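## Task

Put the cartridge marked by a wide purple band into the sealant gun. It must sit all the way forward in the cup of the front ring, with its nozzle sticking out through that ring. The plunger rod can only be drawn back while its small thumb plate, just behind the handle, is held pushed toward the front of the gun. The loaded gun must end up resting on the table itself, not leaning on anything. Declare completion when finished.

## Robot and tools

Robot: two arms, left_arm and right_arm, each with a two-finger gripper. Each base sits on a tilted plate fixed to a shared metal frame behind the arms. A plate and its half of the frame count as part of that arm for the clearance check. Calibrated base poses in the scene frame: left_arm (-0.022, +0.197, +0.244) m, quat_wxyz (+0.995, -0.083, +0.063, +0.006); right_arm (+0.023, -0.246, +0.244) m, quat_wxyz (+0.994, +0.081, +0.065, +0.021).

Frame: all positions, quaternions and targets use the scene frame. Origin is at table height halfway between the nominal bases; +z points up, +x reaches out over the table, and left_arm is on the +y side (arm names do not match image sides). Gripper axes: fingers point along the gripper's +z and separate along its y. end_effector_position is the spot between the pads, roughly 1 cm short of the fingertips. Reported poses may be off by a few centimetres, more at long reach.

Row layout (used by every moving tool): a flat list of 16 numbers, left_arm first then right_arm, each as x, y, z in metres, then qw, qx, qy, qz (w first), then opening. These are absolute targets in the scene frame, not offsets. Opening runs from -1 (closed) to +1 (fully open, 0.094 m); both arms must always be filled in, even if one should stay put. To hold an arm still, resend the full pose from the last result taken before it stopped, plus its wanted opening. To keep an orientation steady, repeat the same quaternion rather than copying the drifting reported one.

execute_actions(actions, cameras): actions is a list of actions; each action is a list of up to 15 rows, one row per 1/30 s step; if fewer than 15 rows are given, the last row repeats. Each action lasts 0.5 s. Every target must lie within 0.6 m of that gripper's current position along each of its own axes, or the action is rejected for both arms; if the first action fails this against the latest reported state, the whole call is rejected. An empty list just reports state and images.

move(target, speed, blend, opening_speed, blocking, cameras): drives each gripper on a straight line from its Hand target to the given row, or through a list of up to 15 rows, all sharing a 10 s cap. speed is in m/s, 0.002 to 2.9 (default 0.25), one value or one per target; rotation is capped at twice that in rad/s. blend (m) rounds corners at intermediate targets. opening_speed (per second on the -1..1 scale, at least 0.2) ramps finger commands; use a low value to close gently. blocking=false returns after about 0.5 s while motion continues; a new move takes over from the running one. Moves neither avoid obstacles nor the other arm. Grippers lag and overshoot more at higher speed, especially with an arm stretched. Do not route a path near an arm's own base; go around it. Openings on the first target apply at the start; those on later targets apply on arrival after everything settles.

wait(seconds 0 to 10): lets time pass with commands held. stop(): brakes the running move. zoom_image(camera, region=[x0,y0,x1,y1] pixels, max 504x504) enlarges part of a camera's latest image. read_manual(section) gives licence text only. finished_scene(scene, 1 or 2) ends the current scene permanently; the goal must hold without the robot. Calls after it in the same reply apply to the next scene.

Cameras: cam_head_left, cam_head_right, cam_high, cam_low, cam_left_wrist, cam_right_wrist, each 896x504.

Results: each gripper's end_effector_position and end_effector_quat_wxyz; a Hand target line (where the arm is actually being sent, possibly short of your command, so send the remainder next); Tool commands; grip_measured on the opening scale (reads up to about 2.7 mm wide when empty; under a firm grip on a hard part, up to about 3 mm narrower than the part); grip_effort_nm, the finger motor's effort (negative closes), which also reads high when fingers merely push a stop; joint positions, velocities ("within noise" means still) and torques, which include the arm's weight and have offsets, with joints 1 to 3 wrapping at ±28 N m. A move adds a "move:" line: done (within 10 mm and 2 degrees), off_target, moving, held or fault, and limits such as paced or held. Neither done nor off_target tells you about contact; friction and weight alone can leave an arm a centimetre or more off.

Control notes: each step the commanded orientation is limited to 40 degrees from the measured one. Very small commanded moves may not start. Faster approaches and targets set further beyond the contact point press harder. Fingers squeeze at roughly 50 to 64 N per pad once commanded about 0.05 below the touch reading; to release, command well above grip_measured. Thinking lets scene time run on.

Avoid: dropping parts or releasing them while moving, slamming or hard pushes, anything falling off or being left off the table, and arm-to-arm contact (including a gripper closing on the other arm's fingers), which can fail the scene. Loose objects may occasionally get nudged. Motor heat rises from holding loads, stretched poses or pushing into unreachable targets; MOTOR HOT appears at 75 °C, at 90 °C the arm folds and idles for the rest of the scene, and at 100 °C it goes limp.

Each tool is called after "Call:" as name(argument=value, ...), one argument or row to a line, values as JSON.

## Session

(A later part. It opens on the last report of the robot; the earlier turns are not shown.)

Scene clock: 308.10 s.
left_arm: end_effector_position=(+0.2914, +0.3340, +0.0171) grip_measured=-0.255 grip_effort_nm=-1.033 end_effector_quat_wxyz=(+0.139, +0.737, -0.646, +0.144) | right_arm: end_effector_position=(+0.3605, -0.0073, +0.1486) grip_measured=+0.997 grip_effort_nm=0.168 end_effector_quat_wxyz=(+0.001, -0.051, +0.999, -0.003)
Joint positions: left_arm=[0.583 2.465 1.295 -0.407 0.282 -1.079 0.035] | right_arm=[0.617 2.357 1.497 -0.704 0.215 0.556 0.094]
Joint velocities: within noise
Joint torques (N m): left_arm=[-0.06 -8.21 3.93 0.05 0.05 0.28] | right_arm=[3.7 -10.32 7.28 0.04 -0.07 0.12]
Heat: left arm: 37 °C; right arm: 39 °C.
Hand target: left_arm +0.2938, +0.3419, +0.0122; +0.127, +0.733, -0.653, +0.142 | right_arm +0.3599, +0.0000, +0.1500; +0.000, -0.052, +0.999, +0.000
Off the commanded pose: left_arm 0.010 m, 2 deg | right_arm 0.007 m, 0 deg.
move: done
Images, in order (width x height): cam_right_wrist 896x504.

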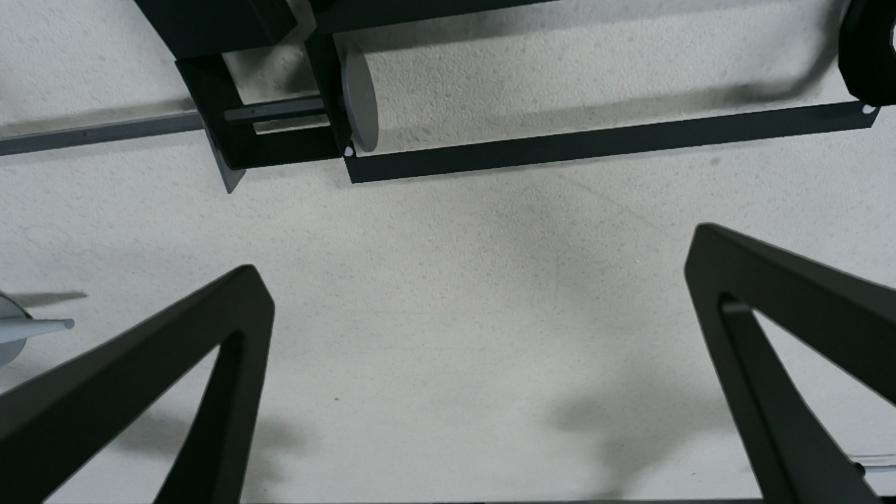

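Call:
move(
  target=[0.294, 0.342, 0.012, 0.1271, 0.7324, -0.6536, 0.1424, -0.45, 0.36, -0.175, 0.12, 0, -0.0523, 0.9986, 0, 1],
  speed=0.25,
  cameras=["cam_right_wrist"],
)

Call:
zoom_image(
  camera="cam_right_wrist",
  region=[200, 0, 700, 504],
)

Scene clock: 316.23 s.
left_arm: end_effector_position=(+0.2914, +0.3340, +0.0171) grip_measured=-0.255 grip_effort_nm=-1.033 end_effector_quat_wxyz=(+0.139, +0.737, -0.646, +0.144) | right_arm: end_effector_position=(+0.3486, -0.1794, +0.1100) grip_measured=+0.997 grip_effort_nm=0.168 end_effector_quat_wxyz=(-0.025, -0.053, +0.998, -0.010)
Joint positions: left_arm=[0.583 2.465 1.295 -0.407 0.282 -1.079 0.035] | right_arm=[0.195 2.165 1.071 -0.437 0.197 0.133 0.094]
Joint velocities: within noise
Joint torques (N m): left_arm=[0.06 -8.2 3.95 0.1 0.05 0.31] | right_arm=[2.33 -12.44 3.47 0.34 -0.09 -0.01]
Heat: left arm: 37 °C; right arm: 40 °C.
Hand target: left_arm +0.2938, +0.3419, +0.0122; +0.127, +0.733, -0.653, +0.142 | right_arm +0.3598, -0.1751, +0.1201; +0.000, -0.052, +0.999, +0.000
Off the commanded pose: left_arm 0.010 m, 2 deg | right_arm 0.016 m, 3 deg.
move: off_target (right_arm)
Images, in order (width x height): cam_right_wrist 896x504.

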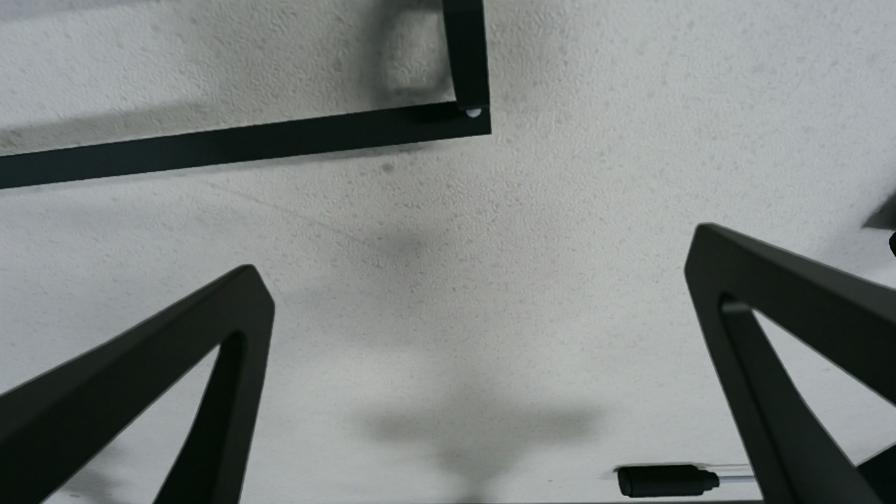

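Scaled by 1.000.

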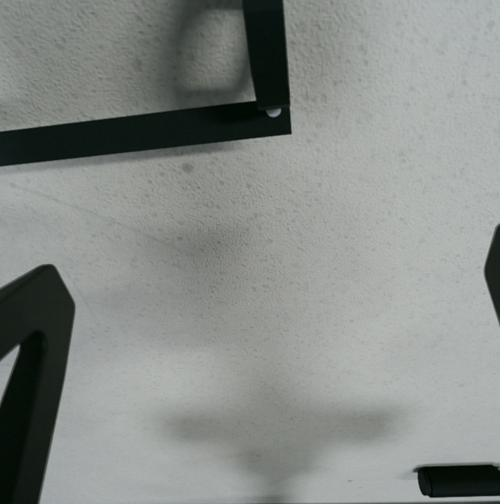

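Call:
move(
  target=[
    [0.294, 0.342, 0.012, 0.1271, 0.7324, -0.6536, 0.1424, -0.45, 0.351, 0.09, 0.12, 0, -0.0523, 0.9986, 0, 0.1],
    [0.294, 0.342, 0.012, 0.1271, 0.7324, -0.6536, 0.1424, -0.45, 0.351, 0.105, 0.055, 0, -0.0523, 0.9986, 0, 0.1],
  ],
  speed=[0.25, 0.12],
  cameras=["cam_right_wrist"],
)

Scene clock: 325.87 s.
left_arm: end_effector_position=(+0.2914, +0.3340, +0.0171) grip_measured=-0.255 grip_effort_nm=-1.033 end_effector_quat_wxyz=(+0.139, +0.737, -0.646, +0.144) | right_arm: end_effector_position=(+0.3433, +0.1026, +0.0566) grip_measured=+0.103 grip_effort_nm=-0.120 end_effector_quat_wxyz=(-0.010, -0.061, +0.998, -0.002)
Joint positions: left_arm=[0.583 2.465 1.295 -0.407 0.282 -1.079 0.035] | right_arm=[0.772 2.85 1.997 -0.76 0.196 0.699 0.052]
Joint velocities: within noise
Joint torques (N m): left_arm=[-0.12 -8.27 3.96 0.07 0.05 0.3] | right_arm=[2.69 -12.48 7.3 0.28 0.11 0.09]
Heat: left arm: 37 °C; right arm: 43 °C.
Hand target: left_arm +0.2938, +0.3419, +0.0122; +0.127, +0.733, -0.653, +0.142 | right_arm +0.3508, +0.1048, +0.0551; +0.000, -0.052, +0.999, +0.000
Off the commanded pose: left_arm 0.010 m, 2 deg | right_arm 0.008 m, 2 deg.
move: done
Images, in order (width x height): cam_right_wrist 896x504.

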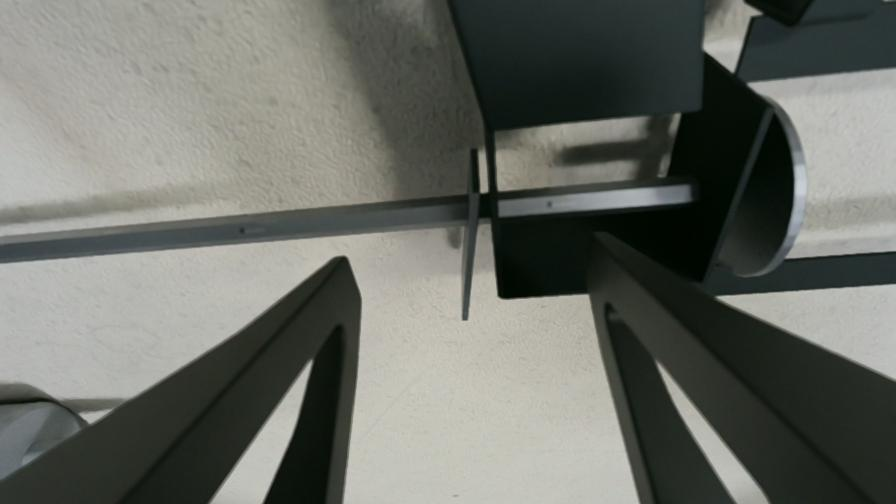

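Call:
move(
  target=[
    [0.294, 0.342, 0.012, 0.1271, 0.7324, -0.6536, 0.1424, -0.45, 0.351, 0.106, 0.033, 0, -0.0523, 0.9986, 0, 0.1],
    [0.294, 0.342, 0.012, 0.1271, 0.7324, -0.6536, 0.1424, -0.45, 0.351, 0.106, 0.033, 0, -0.0523, 0.9986, 0, -0.6],
  ],
  speed=0.08,
  opening_speed=0.5,
  cameras=["cam_right_wrist"],
)

Scene clock: 331.20 s.
left_arm: end_effector_position=(+0.2913, +0.3342, +0.0170) grip_measured=-0.255 grip_effort_nm=-1.028 end_effector_quat_wxyz=(+0.139, +0.736, -0.647, +0.143) | right_arm: end_effector_position=(+0.3446, +0.1045, +0.0390) grip_measured=-0.597 grip_effort_nm=-0.125 end_effector_quat_wxyz=(-0.009, -0.057, +0.998, -0.001)
Joint positions: left_arm=[0.583 2.465 1.295 -0.407 0.28 -1.078 0.035] | right_arm=[0.765 2.903 2.033 -0.738 0.196 0.699 0.019]
Joint velocities: within noise
Joint torques (N m): left_arm=[0.03 -8.2 3.86 0.06 0.04 0.28] | right_arm=[2.63 -11.77 7.15 0.35 0.11 0.01]
Heat: left arm: 37 °C; right arm: 44 °C.
Hand target: left_arm +0.2938, +0.3419, +0.0122; +0.127, +0.732, -0.654, +0.142 | right_arm +0.3509, +0.1059, +0.0333; +0.000, -0.052, +0.999, +0.000
Off the commanded pose: left_arm 0.010 m, 2 deg | right_arm 0.009 m, 1 deg.
move: done
Images, in order (width x height): cam_right_wrist 896x504.

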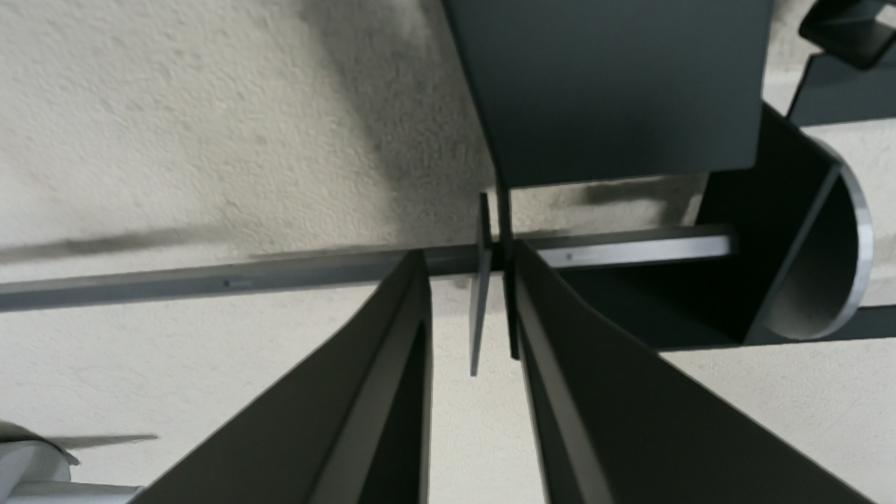

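Call:
move(
  target=[
    [0.294, 0.342, 0.012, 0.1271, 0.7324, -0.6536, 0.1424, -0.45, 0.351, 0.103, 0.027, 0, -0.0523, 0.9986, 0, -0.5],
    [0.294, 0.342, 0.012, 0.1271, 0.7324, -0.6536, 0.1424, -0.45, 0.351, 0.103, 0.027, 0, -0.0523, 0.9986, 0, -1],
  ],
  speed=0.08,
  opening_speed=0.5,
  cameras=["cam_right_wrist"],
)

Scene clock: 336.77 s.
left_arm: end_effector_position=(+0.2911, +0.3370, +0.0161) grip_measured=-0.255 grip_effort_nm=-1.023 end_effector_quat_wxyz=(+0.135, +0.737, -0.648, +0.139) | right_arm: end_effector_position=(+0.3492, +0.1020, +0.0364) grip_measured=-0.895 grip_effort_nm=-0.965 end_effector_quat_wxyz=(-0.005, -0.054, +0.999, -0.001)
Joint positions: left_arm=[0.585 2.465 1.295 -0.401 0.27 -1.076 0.035] | right_arm=[0.756 2.907 2.033 -0.726 0.203 0.694 0.005]
Joint velocities: within noise
Joint torques (N m): left_arm=[-0.17 -8.1 4.11 0.03 0.12 0.27] | right_arm=[2.84 -11.55 6.15 0.46 0.04 -0.01]
Heat: left arm: 37 °C; right arm: 45 °C.
Hand target: left_arm +0.2938, +0.3420, +0.0121; +0.127, +0.732, -0.654, +0.142 | right_arm +0.3508, +0.1029, +0.0273; +0.000, -0.052, +0.999, +0.000
Off the commanded pose: left_arm 0.007 m, 1 deg | right_arm 0.010 m, 1 deg.
move: done; target 2's new opening was sent with right_arm's hand 0.012 m and 1 deg from that target
Images, in order (width x height): cam_right_wrist 896x504.

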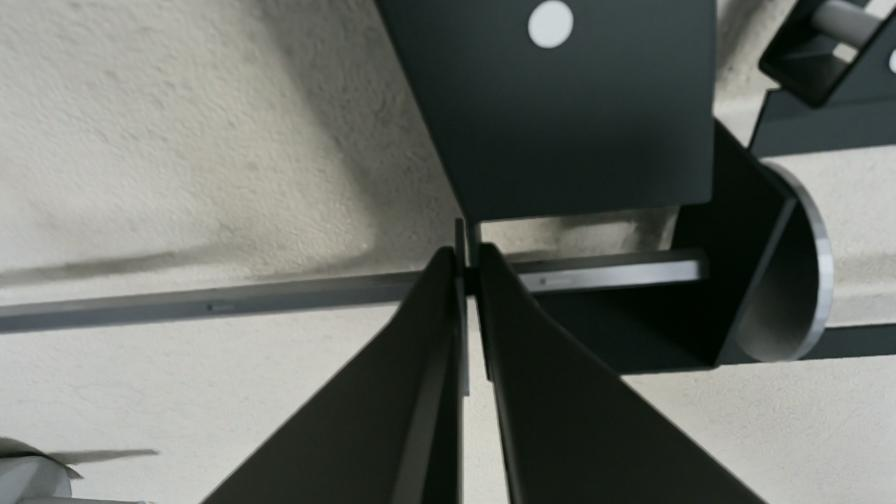

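Call:
move(
  target=[0.292, 0.356, 0.012, 0.1271, 0.7324, -0.6536, 0.1424, -0.45, 0.351, 0.103, 0.030, 0, -0.0523, 0.9986, 0, -1],
  speed=0.04,
  cameras=["cam_right_wrist"],
)

Scene clock: 339.63 s.
left_arm: end_effector_position=(+0.2905, +0.3446, +0.0178) grip_measured=-0.255 grip_effort_nm=-1.028 end_effector_quat_wxyz=(+0.138, +0.737, -0.646, +0.145) | right_arm: end_effector_position=(+0.3490, +0.1053, +0.0364) grip_measured=-0.900 grip_effort_nm=-1.009 end_effector_quat_wxyz=(-0.006, -0.053, +0.999, +0.007)
Joint positions: left_arm=[0.607 2.469 1.32 -0.432 0.283 -1.054 0.035] | right_arm=[0.756 2.907 2.033 -0.717 0.189 0.694 0.005]
Joint velocities: within noise
Joint torques (N m): left_arm=[0.7 -7.99 5.09 -0.08 0.05 0.39] | right_arm=[2.93 -12.26 5.82 0.32 0.18 0]
Heat: left arm: 37 °C; right arm: 44 °C.
Hand target: left_arm +0.2919, +0.3561, +0.0124; +0.127, +0.733, -0.653, +0.142 | right_arm +0.3509, +0.1030, +0.0302; +0.000, -0.052, +0.999, +0.000
Off the commanded pose: left_arm 0.013 m, 2 deg | right_arm 0.007 m, 1 deg.
move: off_target (left_arm)
Images, in order (width x height): cam_right_wrist 896x504.

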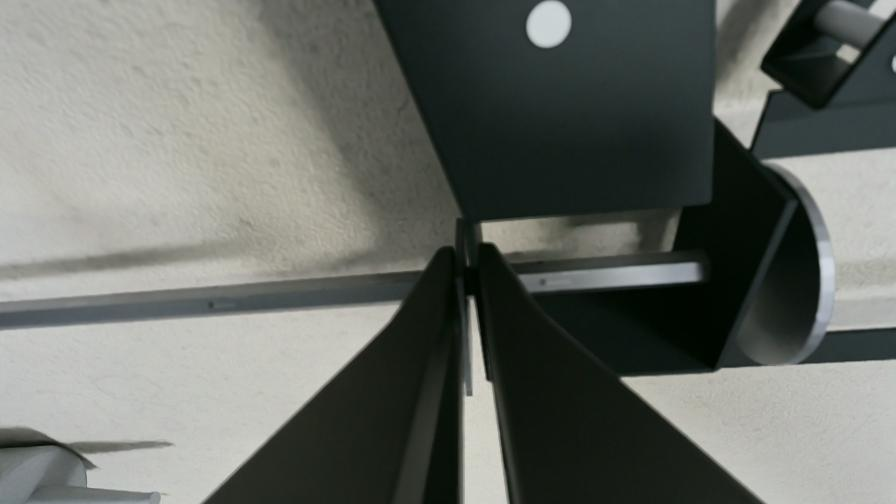

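Call:
move(
  target=[
    [0.293, 0.345, 0.012, 0.1271, 0.7324, -0.6536, 0.1424, -0.45, 0.351, 0.103, 0.027, 0, -0.0523, 0.9986, 0, -0.5],
    [0.293, 0.345, 0.012, 0.1271, 0.7324, -0.6536, 0.1424, -0.45, 0.338, 0.103, 0.026, 0, -0.0523, 0.9986, 0, -0.5],
  ],
  speed=0.06,
  cameras=["cam_right_wrist"],
)

Scene clock: 350.90 s.
left_arm: end_effector_position=(+0.2891, +0.3474, +0.0167) grip_measured=-0.255 grip_effort_nm=-1.028 end_effector_quat_wxyz=(+0.135, +0.737, -0.648, +0.138) | right_arm: end_effector_position=(+0.3491, +0.1041, +0.0274) grip_measured=-0.503 grip_effort_nm=0.164 end_effector_quat_wxyz=(+0.007, -0.048, +0.999, +0.009)
Joint positions: left_arm=[0.609 2.47 1.32 -0.429 0.269 -1.05 0.035] | right_arm=[0.756 2.909 1.992 -0.652 0.204 0.699 0.023]
Joint velocities: within noise
Joint torques (N m): left_arm=[-1.61 -8.47 2.32 0.22 0.17 0.08] | right_arm=[4.45 -13.55 3.71 0.16 0.05 0.11]
Heat: left arm: 38 °C; right arm: 44 °C.
Hand target: left_arm +0.2929, +0.3449, +0.0121; +0.127, +0.732, -0.654, +0.142 | right_arm +0.3381, +0.1028, +0.0259; +0.000, -0.052, +0.999, +0.000
Off the commanded pose: left_arm 0.007 m, 1 deg | right_arm 0.011 m, 1 deg.
move: off_target (right_arm)
Images, in order (width x height): cam_right_wrist 896x504.

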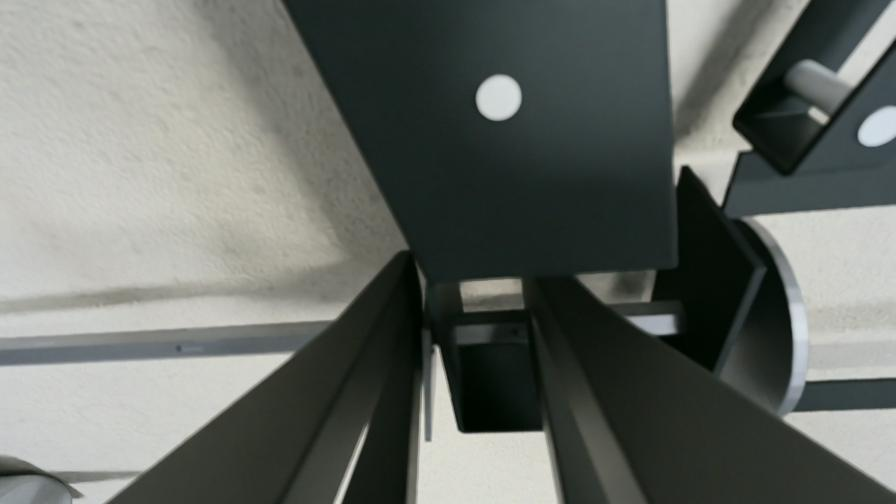

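Call:
move(
  target=[
    [0.293, 0.345, 0.012, 0.1271, 0.7324, -0.6536, 0.1424, -0.45, 0.353, 0.103, 0.045, 0, -0.0523, 0.9986, 0, -0.5],
    [0.293, 0.345, 0.012, 0.1271, 0.7324, -0.6536, 0.1424, -0.45, 0.334, 0.107, 0.050, 0, -0.0523, 0.9986, 0, -0.5],
  ],
  speed=0.08,
  cameras=["cam_right_wrist"],
)

Scene clock: 356.77 s.
left_arm: end_effector_position=(+0.2867, +0.3465, +0.0161) grip_measured=-0.255 grip_effort_nm=-1.028 end_effector_quat_wxyz=(+0.136, +0.733, -0.652, +0.136) | right_arm: end_effector_position=(+0.3400, +0.1018, +0.0316) grip_measured=-0.503 grip_effort_nm=0.159 end_effector_quat_wxyz=(+0.000, -0.044, +0.999, +0.001)
Joint positions: left_arm=[0.609 2.47 1.314 -0.429 0.264 -1.039 0.035] | right_arm=[0.769 2.89 1.963 -0.665 0.206 0.725 0.023]
Joint velocities: within noise
Joint torques (N m): left_arm=[-1.61 -8.53 2.85 0.15 0.21 -0.07] | right_arm=[5.19 -17.07 3.99 -0.12 0.02 0.04]
Heat: left arm: 39 °C; right arm: 46 °C.
Hand target: left_arm +0.2929, +0.3449, +0.0122; +0.127, +0.732, -0.654, +0.142 | right_arm +0.3342, +0.1070, +0.0492; +0.000, -0.052, +0.999, +0.000
Off the commanded pose: left_arm 0.008 m, 1 deg | right_arm 0.020 m, 1 deg.
move: off_target (right_arm)
Images, in order (width x height): cam_right_wrist 896x504.

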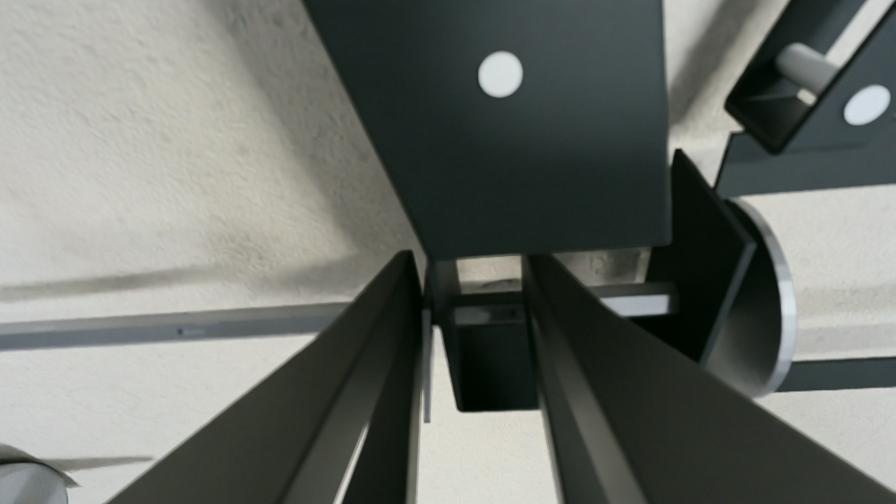

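Call:
move(
  target=[0.293, 0.345, 0.012, 0.1271, 0.7324, -0.6536, 0.1424, -0.45, 0.336, 0.107, 0.08, 0, -0.0523, 0.9986, 0, -0.5],
  speed=0.08,
  cameras=["cam_right_wrist","cam_high"],
)

Scene clock: 360.97 s.
left_arm: end_effector_position=(+0.2867, +0.3465, +0.0161) grip_measured=-0.255 grip_effort_nm=-1.033 end_effector_quat_wxyz=(+0.136, +0.733, -0.652, +0.136) | right_arm: end_effector_position=(+0.3351, +0.0986, +0.0599) grip_measured=-0.503 grip_effort_nm=0.159 end_effector_quat_wxyz=(-0.009, -0.050, +0.999, -0.008)
Joint positions: left_arm=[0.609 2.47 1.314 -0.429 0.264 -1.038 0.035] | right_arm=[0.784 2.819 1.941 -0.744 0.205 0.735 0.023]
Joint velocities: within noise
Joint torques (N m): left_arm=[-1.61 -8.55 2.66 0.17 0.2 -0.04] | right_arm=[4.79 -17.11 4.57 0.05 0.03 0.09]
Heat: left arm: 39 °C; right arm: 48 °C.
Hand target: left_arm +0.2929, +0.3449, +0.0122; +0.127, +0.732, -0.654, +0.142 | right_arm +0.3359, +0.1069, +0.0794; +0.000, -0.052, +0.999, +0.000
Off the commanded pose: left_arm 0.008 m, 1 deg | right_arm 0.022 m, 1 deg.
move: off_target (right_arm)
Images, in order (width x height): cam_high 896x504, cam_right_wrist 896x504.

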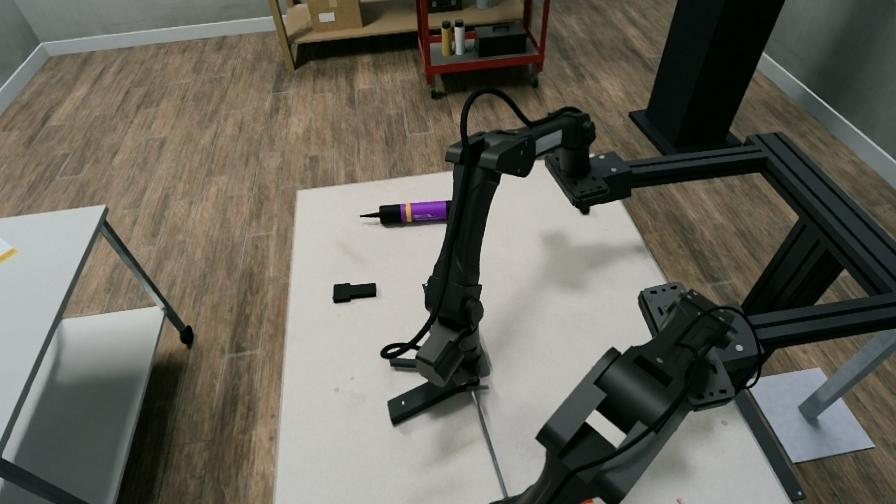

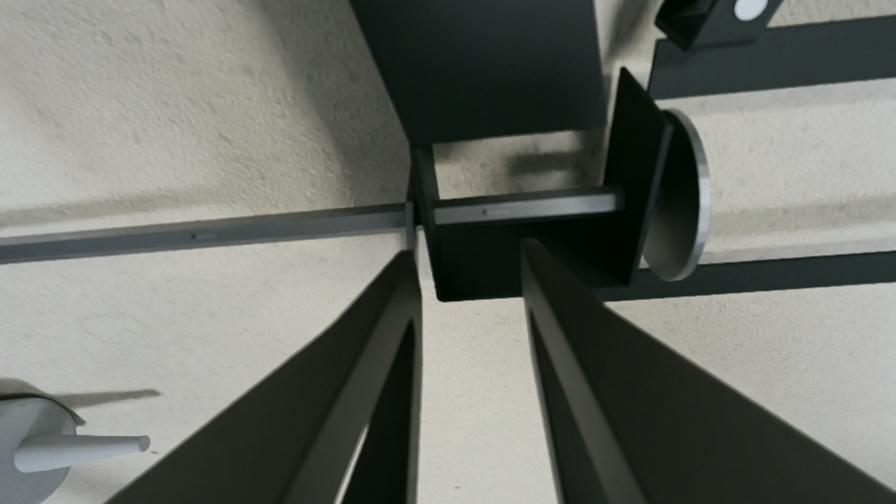

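Call:
move(
  target=[0.293, 0.345, 0.012, 0.1271, 0.7324, -0.6536, 0.1424, -0.45, 0.321, 0.115, 0.062, 0, -0.0523, 0.9986, 0, -0.3],
  speed=0.08,
  cameras=["cam_right_wrist"],
)

Scene clock: 367.90 s.
left_arm: end_effector_position=(+0.2867, +0.3465, +0.0161) grip_measured=-0.255 grip_effort_nm=-1.028 end_effector_quat_wxyz=(+0.136, +0.733, -0.652, +0.136) | right_arm: end_effector_position=(+0.3239, +0.1067, +0.0600) grip_measured=-0.303 grip_effort_nm=0.173 end_effector_quat_wxyz=(-0.007, -0.051, +0.999, -0.007)
Joint positions: left_arm=[0.609 2.47 1.314 -0.429 0.264 -1.038 0.035] | right_arm=[0.813 2.819 1.927 -0.733 0.205 0.762 0.033]
Joint velocities: within noise
Joint torques (N m): left_arm=[-1.59 -8.42 2.81 0.19 0.2 -0.07] | right_arm=[4.45 -13.57 4.81 0.39 0.01 0.13]
Heat: left arm: 39 °C; right arm: 52 °C.
Hand target: left_arm +0.2929, +0.3449, +0.0122; +0.127, +0.732, -0.654, +0.142 | right_arm +0.3209, +0.1149, +0.0620; +0.000, -0.052, +0.999, +0.000
Off the commanded pose: left_arm 0.008 m, 1 deg | right_arm 0.009 m, 1 deg.
move: done
Images, in order (width x height): cam_right_wrist 896x504.

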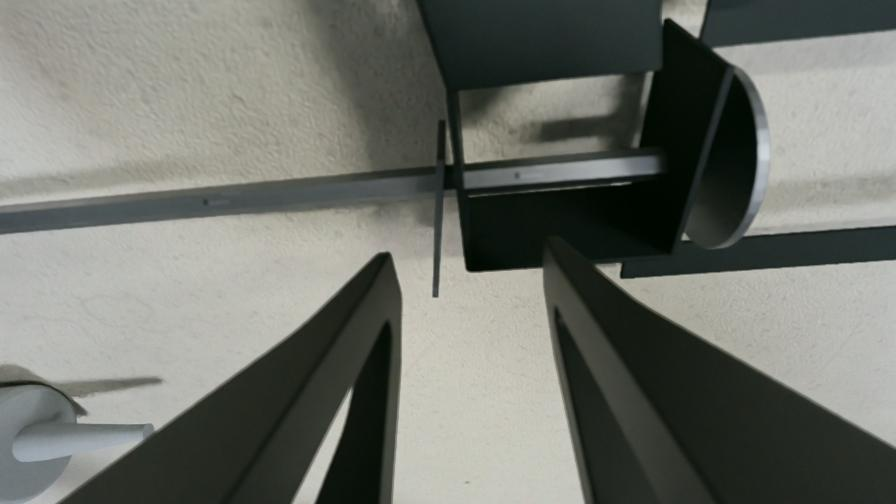

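Call:
move(
  target=[
    [0.293, 0.345, 0.012, 0.1271, 0.7324, -0.6536, 0.1424, -0.45, 0.312, 0.117, 0.058, 0, -0.0523, 0.9986, 0, -0.3],
    [0.293, 0.345, 0.012, 0.1271, 0.7324, -0.6536, 0.1424, -0.45, 0.312, 0.117, 0.032, 0, -0.0523, 0.9986, 0, -0.3],
  ],
  speed=0.08,
  cameras=["cam_right_wrist"],
)

Scene clock: 371.53 s.
left_arm: end_effector_position=(+0.2871, +0.3471, +0.0158) grip_measured=-0.255 grip_effort_nm=-1.033 end_effector_quat_wxyz=(+0.134, +0.732, -0.653, +0.136) | right_arm: end_effector_position=(+0.3169, +0.1107, +0.0488) grip_measured=-0.303 grip_effort_nm=0.159 end_effector_quat_wxyz=(-0.003, -0.050, +0.999, -0.003)
Joint positions: left_arm=[0.609 2.47 1.314 -0.425 0.263 -1.037 0.035] | right_arm=[0.826 2.838 1.906 -0.684 0.205 0.773 0.033]
Joint velocities: within noise
Joint torques (N m): left_arm=[-1.63 -8.46 2.78 0.14 0.25 -0.05] | right_arm=[3.7 -9.57 6.24 0.63 0.01 0.04]
Heat: left arm: 39 °C; right arm: 52 °C.
Hand target: left_arm +0.2928, +0.3450, +0.0121; +0.127, +0.732, -0.654, +0.142 | right_arm +0.3115, +0.1161, +0.0326; +0.000, -0.052, +0.999, +0.000
Off the commanded pose: left_arm 0.007 m, 1 deg | right_arm 0.019 m, 1 deg.
move: off_target (right_arm)
Images, in order (width x height): cam_right_wrist 896x504.

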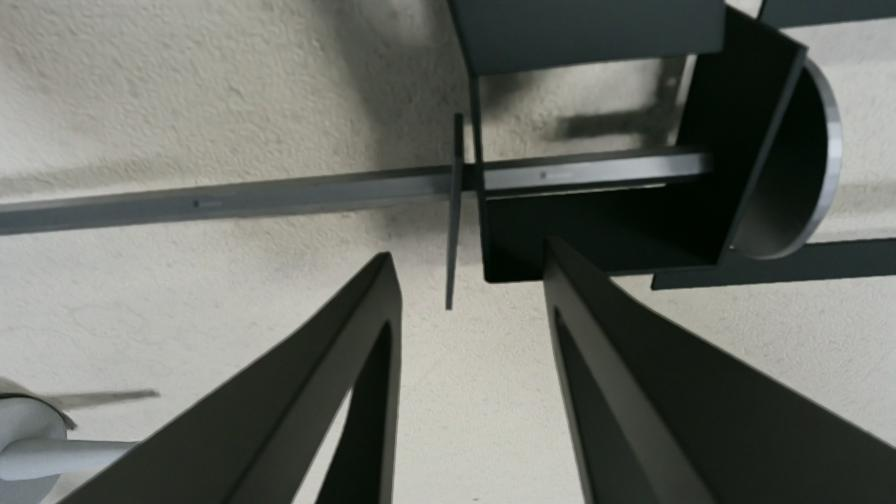

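Call:
move(
  target=[0.293, 0.345, 0.012, 0.1271, 0.7324, -0.6536, 0.1424, -0.45, 0.314, 0.116, 0.022, 0, -0.0523, 0.9986, 0, -0.3],
  speed=0.08,
  cameras=["cam_right_wrist"],
)

Scene clock: 374.40 s.
left_arm: end_effector_position=(+0.2872, +0.3472, +0.0158) grip_measured=-0.255 grip_effort_nm=-1.033 end_effector_quat_wxyz=(+0.134, +0.732, -0.653, +0.136) | right_arm: end_effector_position=(+0.3168, +0.1109, +0.0482) grip_measured=-0.303 grip_effort_nm=0.159 end_effector_quat_wxyz=(-0.006, -0.052, +0.999, -0.006)
Joint positions: left_arm=[0.609 2.47 1.314 -0.425 0.262 -1.037 0.035] | right_arm=[0.826 2.847 1.923 -0.699 0.205 0.772 0.033]
Joint velocities: within noise
Joint torques (N m): left_arm=[-1.55 -8.61 2.82 0.17 0.22 -0.08] | right_arm=[2.99 -8.34 5.57 0.91 0.02 -0.07]
Heat: left arm: 40 °C; right arm: 51 °C.
Hand target: left_arm +0.2928, +0.3450, +0.0121; +0.127, +0.732, -0.654, +0.142 | right_arm +0.3131, +0.1145, +0.0237; +0.000, -0.052, +0.999, +0.000
Off the commanded pose: left_arm 0.007 m, 1 deg | right_arm 0.027 m, 1 deg.
move: off_target (right_arm)
Images, in order (width x height): cam_right_wrist 896x504.

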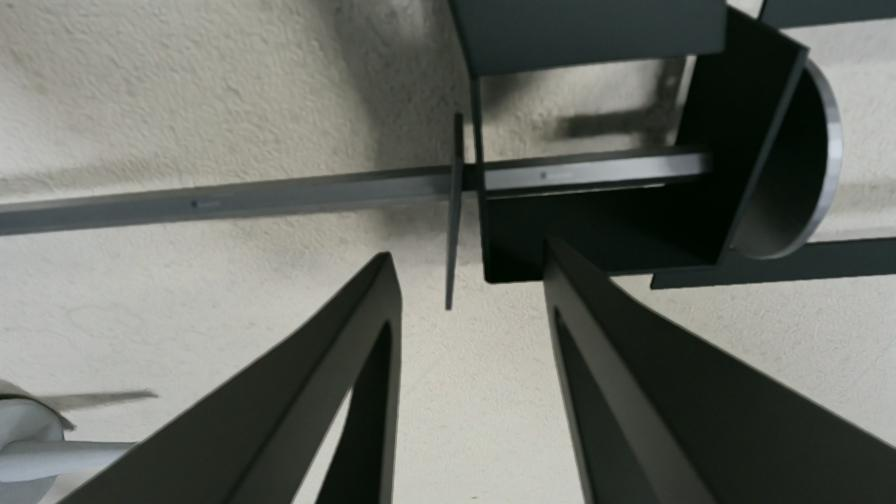

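Call:
move(
  target=[
    [0.293, 0.345, 0.012, 0.1271, 0.7324, -0.6536, 0.1424, -0.45, 0.318, 0.116, 0.06, 0, -0.0523, 0.9986, 0, -0.3],
    [0.293, 0.345, 0.012, 0.1271, 0.7324, -0.6536, 0.1424, -0.45, 0.324, 0.116, 0.052, 0, -0.0523, 0.9986, 0, -0.3],
  ],
  speed=0.08,
  cameras=["cam_right_wrist"],
)

Scene clock: 379.07 s.
left_arm: end_effector_position=(+0.2872, +0.3472, +0.0158) grip_measured=-0.255 grip_effort_nm=-1.028 end_effector_quat_wxyz=(+0.134, +0.732, -0.653, +0.136) | right_arm: end_effector_position=(+0.3180, +0.1117, +0.0502) grip_measured=-0.303 grip_effort_nm=0.154 end_effector_quat_wxyz=(-0.005, -0.054, +0.999, -0.006)
Joint positions: left_arm=[0.609 2.47 1.314 -0.425 0.262 -1.037 0.035] | right_arm=[0.826 2.845 1.929 -0.706 0.205 0.767 0.033]
Joint velocities: within noise
Joint torques (N m): left_arm=[-1.57 -8.47 2.82 0.16 0.19 -0.08] | right_arm=[2.73 -12.83 7.2 0.19 0.01 0.01]
Heat: left arm: 40 °C; right arm: 49 °C.
Hand target: left_arm +0.2928, +0.3450, +0.0121; +0.127, +0.732, -0.654, +0.142 | right_arm +0.3239, +0.1158, +0.0520; +0.000, -0.052, +0.999, +0.000
Off the commanded pose: left_arm 0.007 m, 1 deg | right_arm 0.008 m, 1 deg.
move: done
Images, in order (width x height): cam_right_wrist 896x504.

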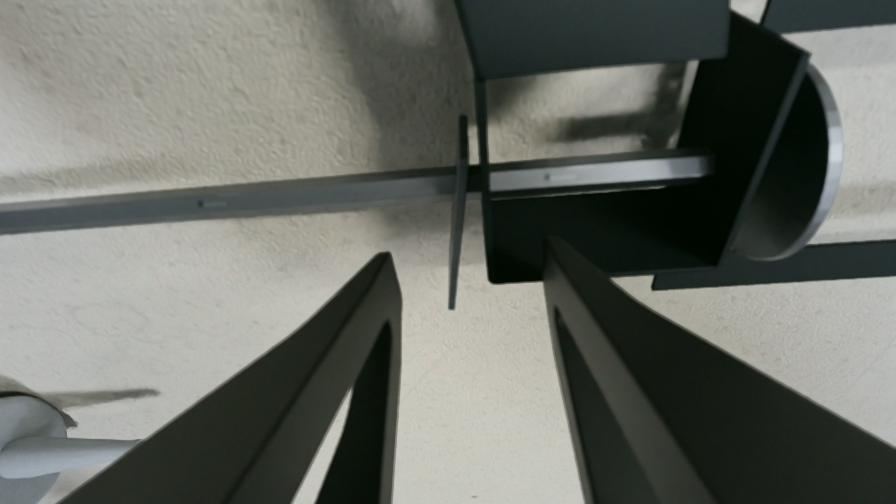

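Call:
move(
  target=[
    [0.293, 0.345, 0.012, 0.1271, 0.7324, -0.6536, 0.1424, -0.45, 0.335, 0.118, 0.085, 0, -0.0523, 0.9986, 0, -0.3],
    [0.293, 0.345, 0.012, 0.1271, 0.7324, -0.6536, 0.1424, -0.45, 0.328, 0.116, 0.042, 0, -0.0523, 0.9986, 0, -0.3],
  ],
  speed=0.12,
  cameras=["cam_right_wrist"],
)

Scene clock: 382.50 s.
left_arm: end_effector_position=(+0.2872, +0.3472, +0.0158) grip_measured=-0.255 grip_effort_nm=-1.023 end_effector_quat_wxyz=(+0.134, +0.732, -0.653, +0.136) | right_arm: end_effector_position=(+0.3231, +0.1128, +0.0465) grip_measured=-0.303 grip_effort_nm=0.159 end_effector_quat_wxyz=(-0.006, -0.056, +0.998, -0.006)
Joint positions: left_arm=[0.609 2.47 1.314 -0.425 0.262 -1.037 0.035] | right_arm=[0.817 2.87 1.97 -0.722 0.205 0.755 0.033]
Joint velocities: within noise
Joint torques (N m): left_arm=[-1.61 -8.53 2.8 0.13 0.22 -0.07] | right_arm=[2.61 -12.14 6.48 0.38 0.03 -0.01]
Heat: left arm: 40 °C; right arm: 49 °C.
Hand target: left_arm +0.2928, +0.3450, +0.0121; +0.127, +0.732, -0.654, +0.142 | right_arm +0.3279, +0.1159, +0.0422; +0.000, -0.052, +0.999, +0.000
Off the commanded pose: left_arm 0.007 m, 1 deg | right_arm 0.007 m, 1 deg.
move: done
Images, in order (width x height): cam_right_wrist 896x504.

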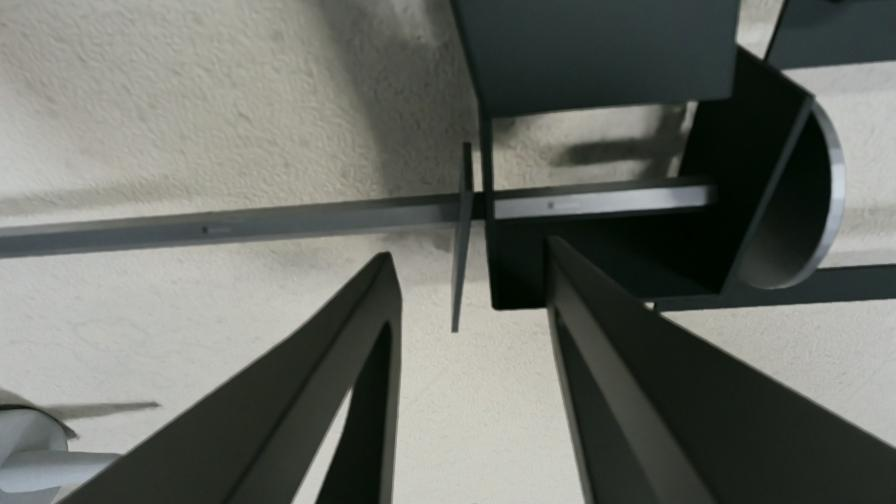

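Call:
move(
  target=[
    [0.293, 0.345, 0.012, 0.1271, 0.7324, -0.6536, 0.1424, -0.45, 0.328, 0.115, 0.028, 0, -0.0523, 0.9986, 0, -0.3],
    [0.293, 0.345, 0.012, 0.1271, 0.7324, -0.6536, 0.1424, -0.45, 0.328, 0.115, 0.028, 0, -0.0523, 0.9986, 0, -1],
  ],
  speed=0.12,
  opening_speed=0.5,
  cameras=["cam_right_wrist"],
)

Scene clock: 387.23 s.
left_arm: end_effector_position=(+0.2871, +0.3484, +0.0153) grip_measured=-0.255 grip_effort_nm=-1.023 end_effector_quat_wxyz=(+0.132, +0.733, -0.654, +0.133) | right_arm: end_effector_position=(+0.3249, +0.1112, +0.0372) grip_measured=-0.916 grip_effort_nm=-0.979 end_effector_quat_wxyz=(-0.005, -0.054, +0.999, -0.006)
Joint positions: left_arm=[0.609 2.47 1.314 -0.422 0.256 -1.037 0.035] | right_arm=[0.808 2.892 1.977 -0.703 0.206 0.749 0.004]
Joint velocities: within noise
Joint torques (N m): left_arm=[-1.58 -8.49 2.82 0.14 0.27 -0.09] | right_arm=[2.67 -11.11 6.84 0.46 0.03 -0.04]
Heat: left arm: 40 °C; right arm: 49 °C.
Hand target: left_arm +0.2927, +0.3449, +0.0121; +0.128, +0.732, -0.654, +0.142 | right_arm +0.3277, +0.1148, +0.0283; +0.000, -0.052, +0.999, +0.000
Off the commanded pose: left_arm 0.008 m, 1 deg | right_arm 0.010 m, 1 deg.
move: done
Images, in order (width x height): cam_right_wrist 896x504.

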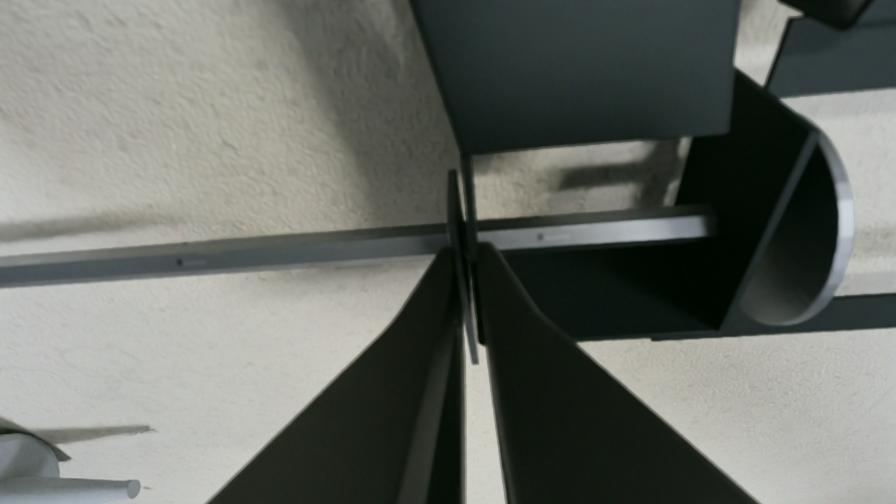

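Call:
move(
  target=[0.290, 0.368, 0.012, 0.1271, 0.7324, -0.6536, 0.1424, -0.45, 0.328, 0.115, 0.028, 0, -0.0523, 0.9986, 0, -1],
  speed=0.05,
  cameras=["cam_right_wrist","cam_left_wrist"],
)

Scene clock: 391.30 s.
left_arm: end_effector_position=(+0.2864, +0.3574, +0.0176) grip_measured=-0.255 grip_effort_nm=-1.028 end_effector_quat_wxyz=(+0.138, +0.732, -0.652, +0.141) | right_arm: end_effector_position=(+0.3268, +0.1182, +0.0380) grip_measured=-0.920 grip_effort_nm=-1.004 end_effector_quat_wxyz=(-0.004, -0.053, +0.999, +0.009)
Joint positions: left_arm=[0.637 2.478 1.351 -0.467 0.274 -1.007 0.035] | right_arm=[0.808 2.892 1.981 -0.683 0.188 0.746 0.004]
Joint velocities: within noise
Joint torques (N m): left_arm=[0.7 -8.03 5.26 -0.05 0.1 0.18] | right_arm=[2.76 -11.12 6.5 0.28 0.17 0.01]
Heat: left arm: 40 °C; right arm: 48 °C.
Hand target: left_arm +0.2897, +0.3680, +0.0124; +0.127, +0.732, -0.654, +0.142 | right_arm +0.3277, +0.1148, +0.0282; +0.000, -0.052, +0.999, +0.000
Off the commanded pose: left_arm 0.013 m, 1 deg | right_arm 0.011 m, 1 deg.
move: off_target (left_arm, right_arm)
Images, in order (width x height): cam_left_wrist 896x504, cam_right_wrist 896x504.

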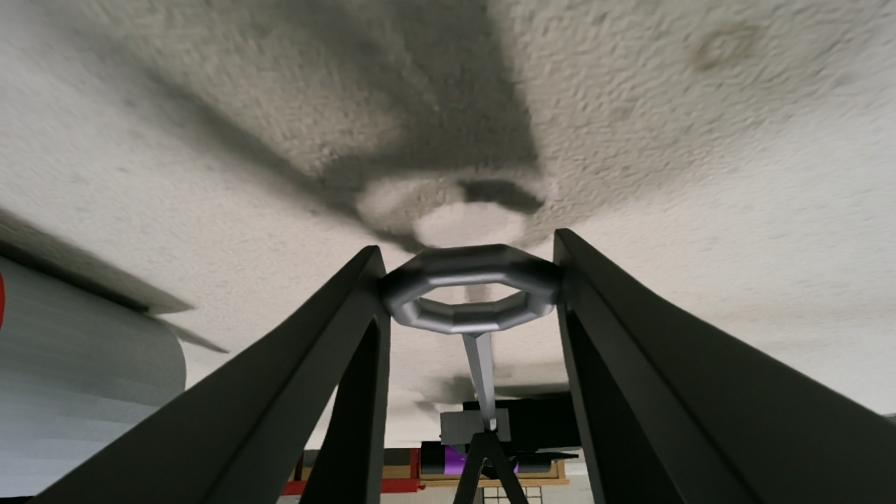

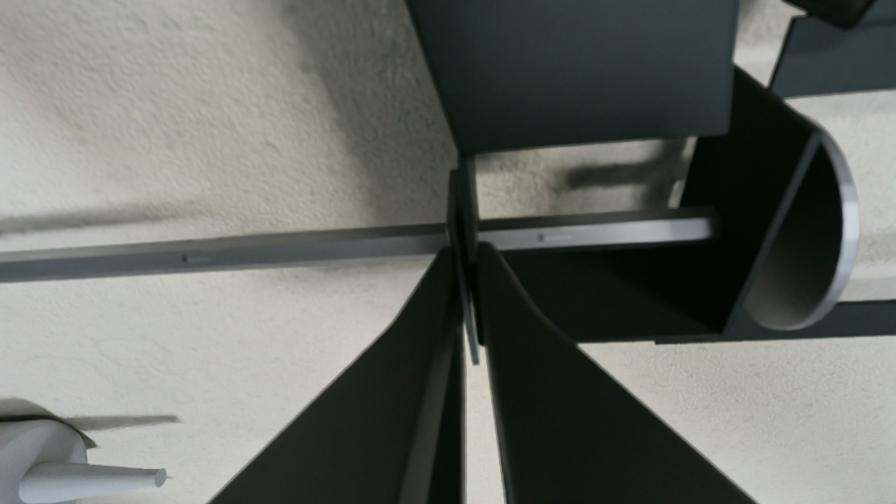

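Call:
move(
  target=[
    [0.290, 0.358, 0.010, 0.1271, 0.7324, -0.6536, 0.1424, -0.45, 0.328, 0.118, 0.031, 0, -0.0523, 0.9986, 0, -1],
    [0.290, 0.358, 0.010, 0.1271, 0.7324, -0.6536, 0.1424, -0.45, 0.328, 0.118, 0.031, 0, -0.0523, 0.9986, 0, -0.3],
    [0.290, 0.358, 0.010, 0.1271, 0.7324, -0.6536, 0.1424, -0.45, 0.330, 0.110, 0.13, 0, -0.0523, 0.9986, 0, -0.3],
    [0.290, 0.358, 0.010, 0.1271, 0.7324, -0.6536, 0.1424, -0.45, 0.350, 0.03, 0.14, 0, -0.0523, 0.9986, 0, 0.5],
  ],
  speed=0.15,
  cameras=["cam_right_wrist","cam_high"],
)

Call:
zoom_image(
  camera="cam_right_wrist",
  region=[200, 0, 500, 200],
)

Scene clock: 404.97 s.
left_arm: end_effector_position=(+0.2866, +0.3579, +0.0171) grip_measured=-0.255 grip_effort_nm=-1.038 end_effector_quat_wxyz=(+0.137, +0.732, -0.653, +0.140) | right_arm: end_effector_position=(+0.3396, +0.0246, +0.1259) grip_measured=+0.497 grip_effort_nm=0.168 end_effector_quat_wxyz=(-0.023, -0.054, +0.998, -0.012)
Joint positions: left_arm=[0.636 2.478 1.349 -0.463 0.271 -1.007 0.035] | right_arm=[0.688 2.482 1.598 -0.746 0.198 0.633 0.07]
Joint velocities: within noise
Joint torques (N m): left_arm=[-1.09 -8.1 2.71 0.22 0.16 -0.09] | right_arm=[3.06 -15.19 4.6 0.32 0.11 -0.03]
Heat: left arm: 37 °C; right arm: 48 °C.
Hand target: left_arm +0.2900, +0.3580, +0.0103; +0.127, +0.732, -0.654, +0.142 | right_arm +0.3498, +0.0299, +0.1400; +0.000, -0.052, +0.999, +0.000
Off the commanded pose: left_arm 0.008 m, 1 deg | right_arm 0.018 m, 3 deg.
move: off_target (right_arm); target 4's new opening was sent with right_arm's hand 0.018 m and 3 deg from that target
Images, in order (width x height): cam_high 896x504, cam_right_wrist 896x504.

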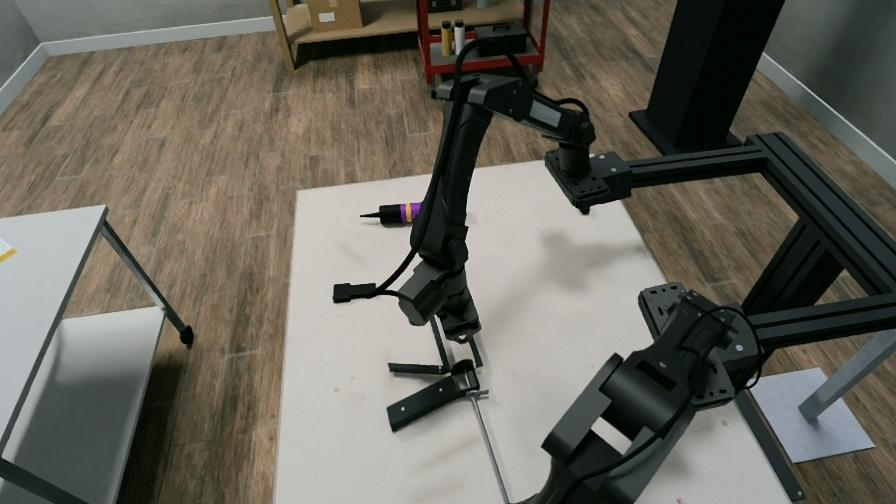

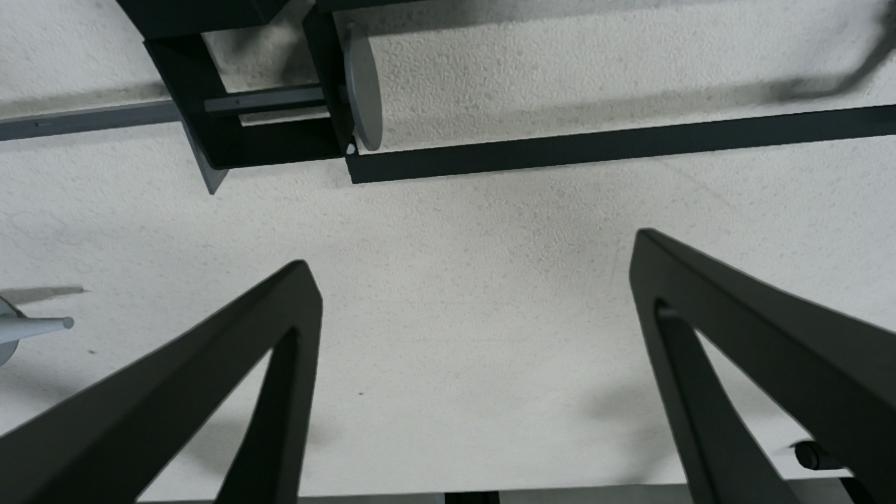

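Scaled by 1.680 from the camera's 896x504 image, which has a finer 1280x720 frame.

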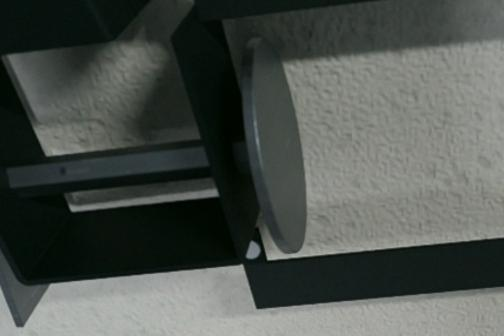

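Call:
move(
  target=[
    [0.290, 0.358, 0.010, 0.1271, 0.7324, -0.6536, 0.1424, -0.45, 0.361, -0.10, 0.20, 0, 0, 1, 0, 0.8],
    [0.290, 0.358, 0.010, 0.1271, 0.7324, -0.6536, 0.1424, -0.45, 0.365, -0.433, 0.125, 0, 0.048, 0.9988, 0, 0.8],
  ],
  speed=0.25,
  blend=0.05,
  cameras=["cam_right_wrist","cam_high"],
)

Scene clock: 430.03 s.
left_arm: end_effector_position=(+0.2866, +0.3579, +0.0171) grip_measured=-0.255 grip_effort_nm=-1.033 end_effector_quat_wxyz=(+0.137, +0.732, -0.653, +0.140) | right_arm: end_effector_position=(+0.3569, -0.4341, +0.1265) grip_measured=+0.797 grip_effort_nm=0.168 end_effector_quat_wxyz=(-0.008, +0.053, +0.999, -0.005)
Joint positions: left_arm=[0.636 2.478 1.349 -0.463 0.271 -1.007 0.035] | right_arm=[-0.531 2.076 1.218 -0.527 0.093 -0.39 0.084]
Joint velocities: within noise
Joint torques (N m): left_arm=[-1.01 -8.09 2.71 0.2 0.16 -0.04] | right_arm=[1.33 -8.9 6.48 0.24 -0.11 -0.01]
Heat: left arm: 35 °C; right arm: 52 °C.
Hand target: left_arm +0.2900, +0.3580, +0.0103; +0.127, +0.732, -0.654, +0.142 | right_arm +0.3649, -0.4329, +0.1251; +0.000, +0.048, +0.999, +0.000
Off the commanded pose: left_arm 0.008 m, 1 deg | right_arm 0.008 m, 1 deg.
move: done
Images, in order (width x height): cam_high 896x504, cam_right_wrist 896x504.

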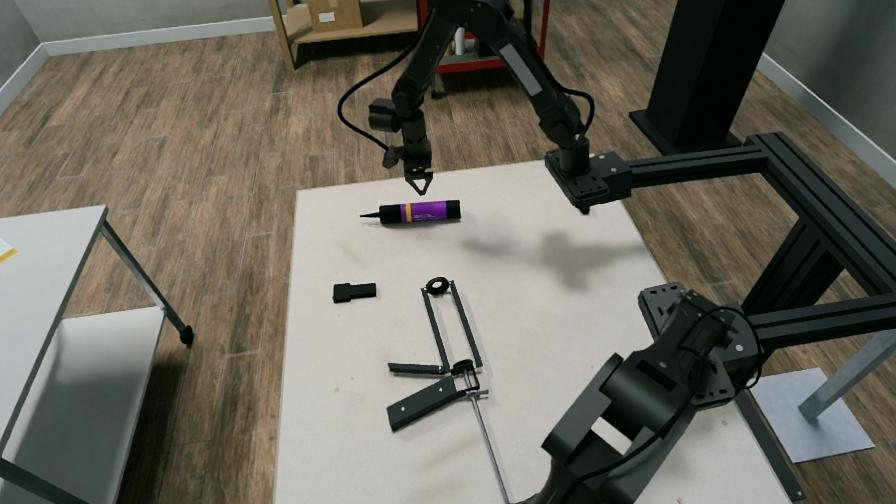

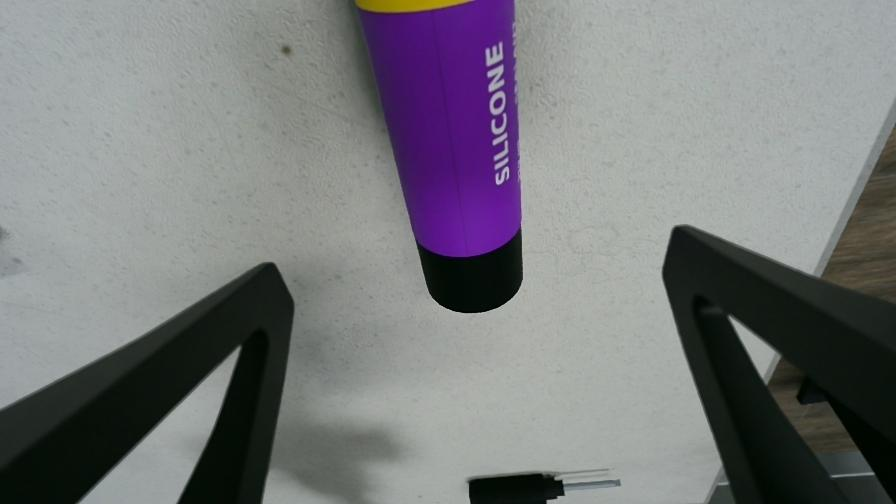

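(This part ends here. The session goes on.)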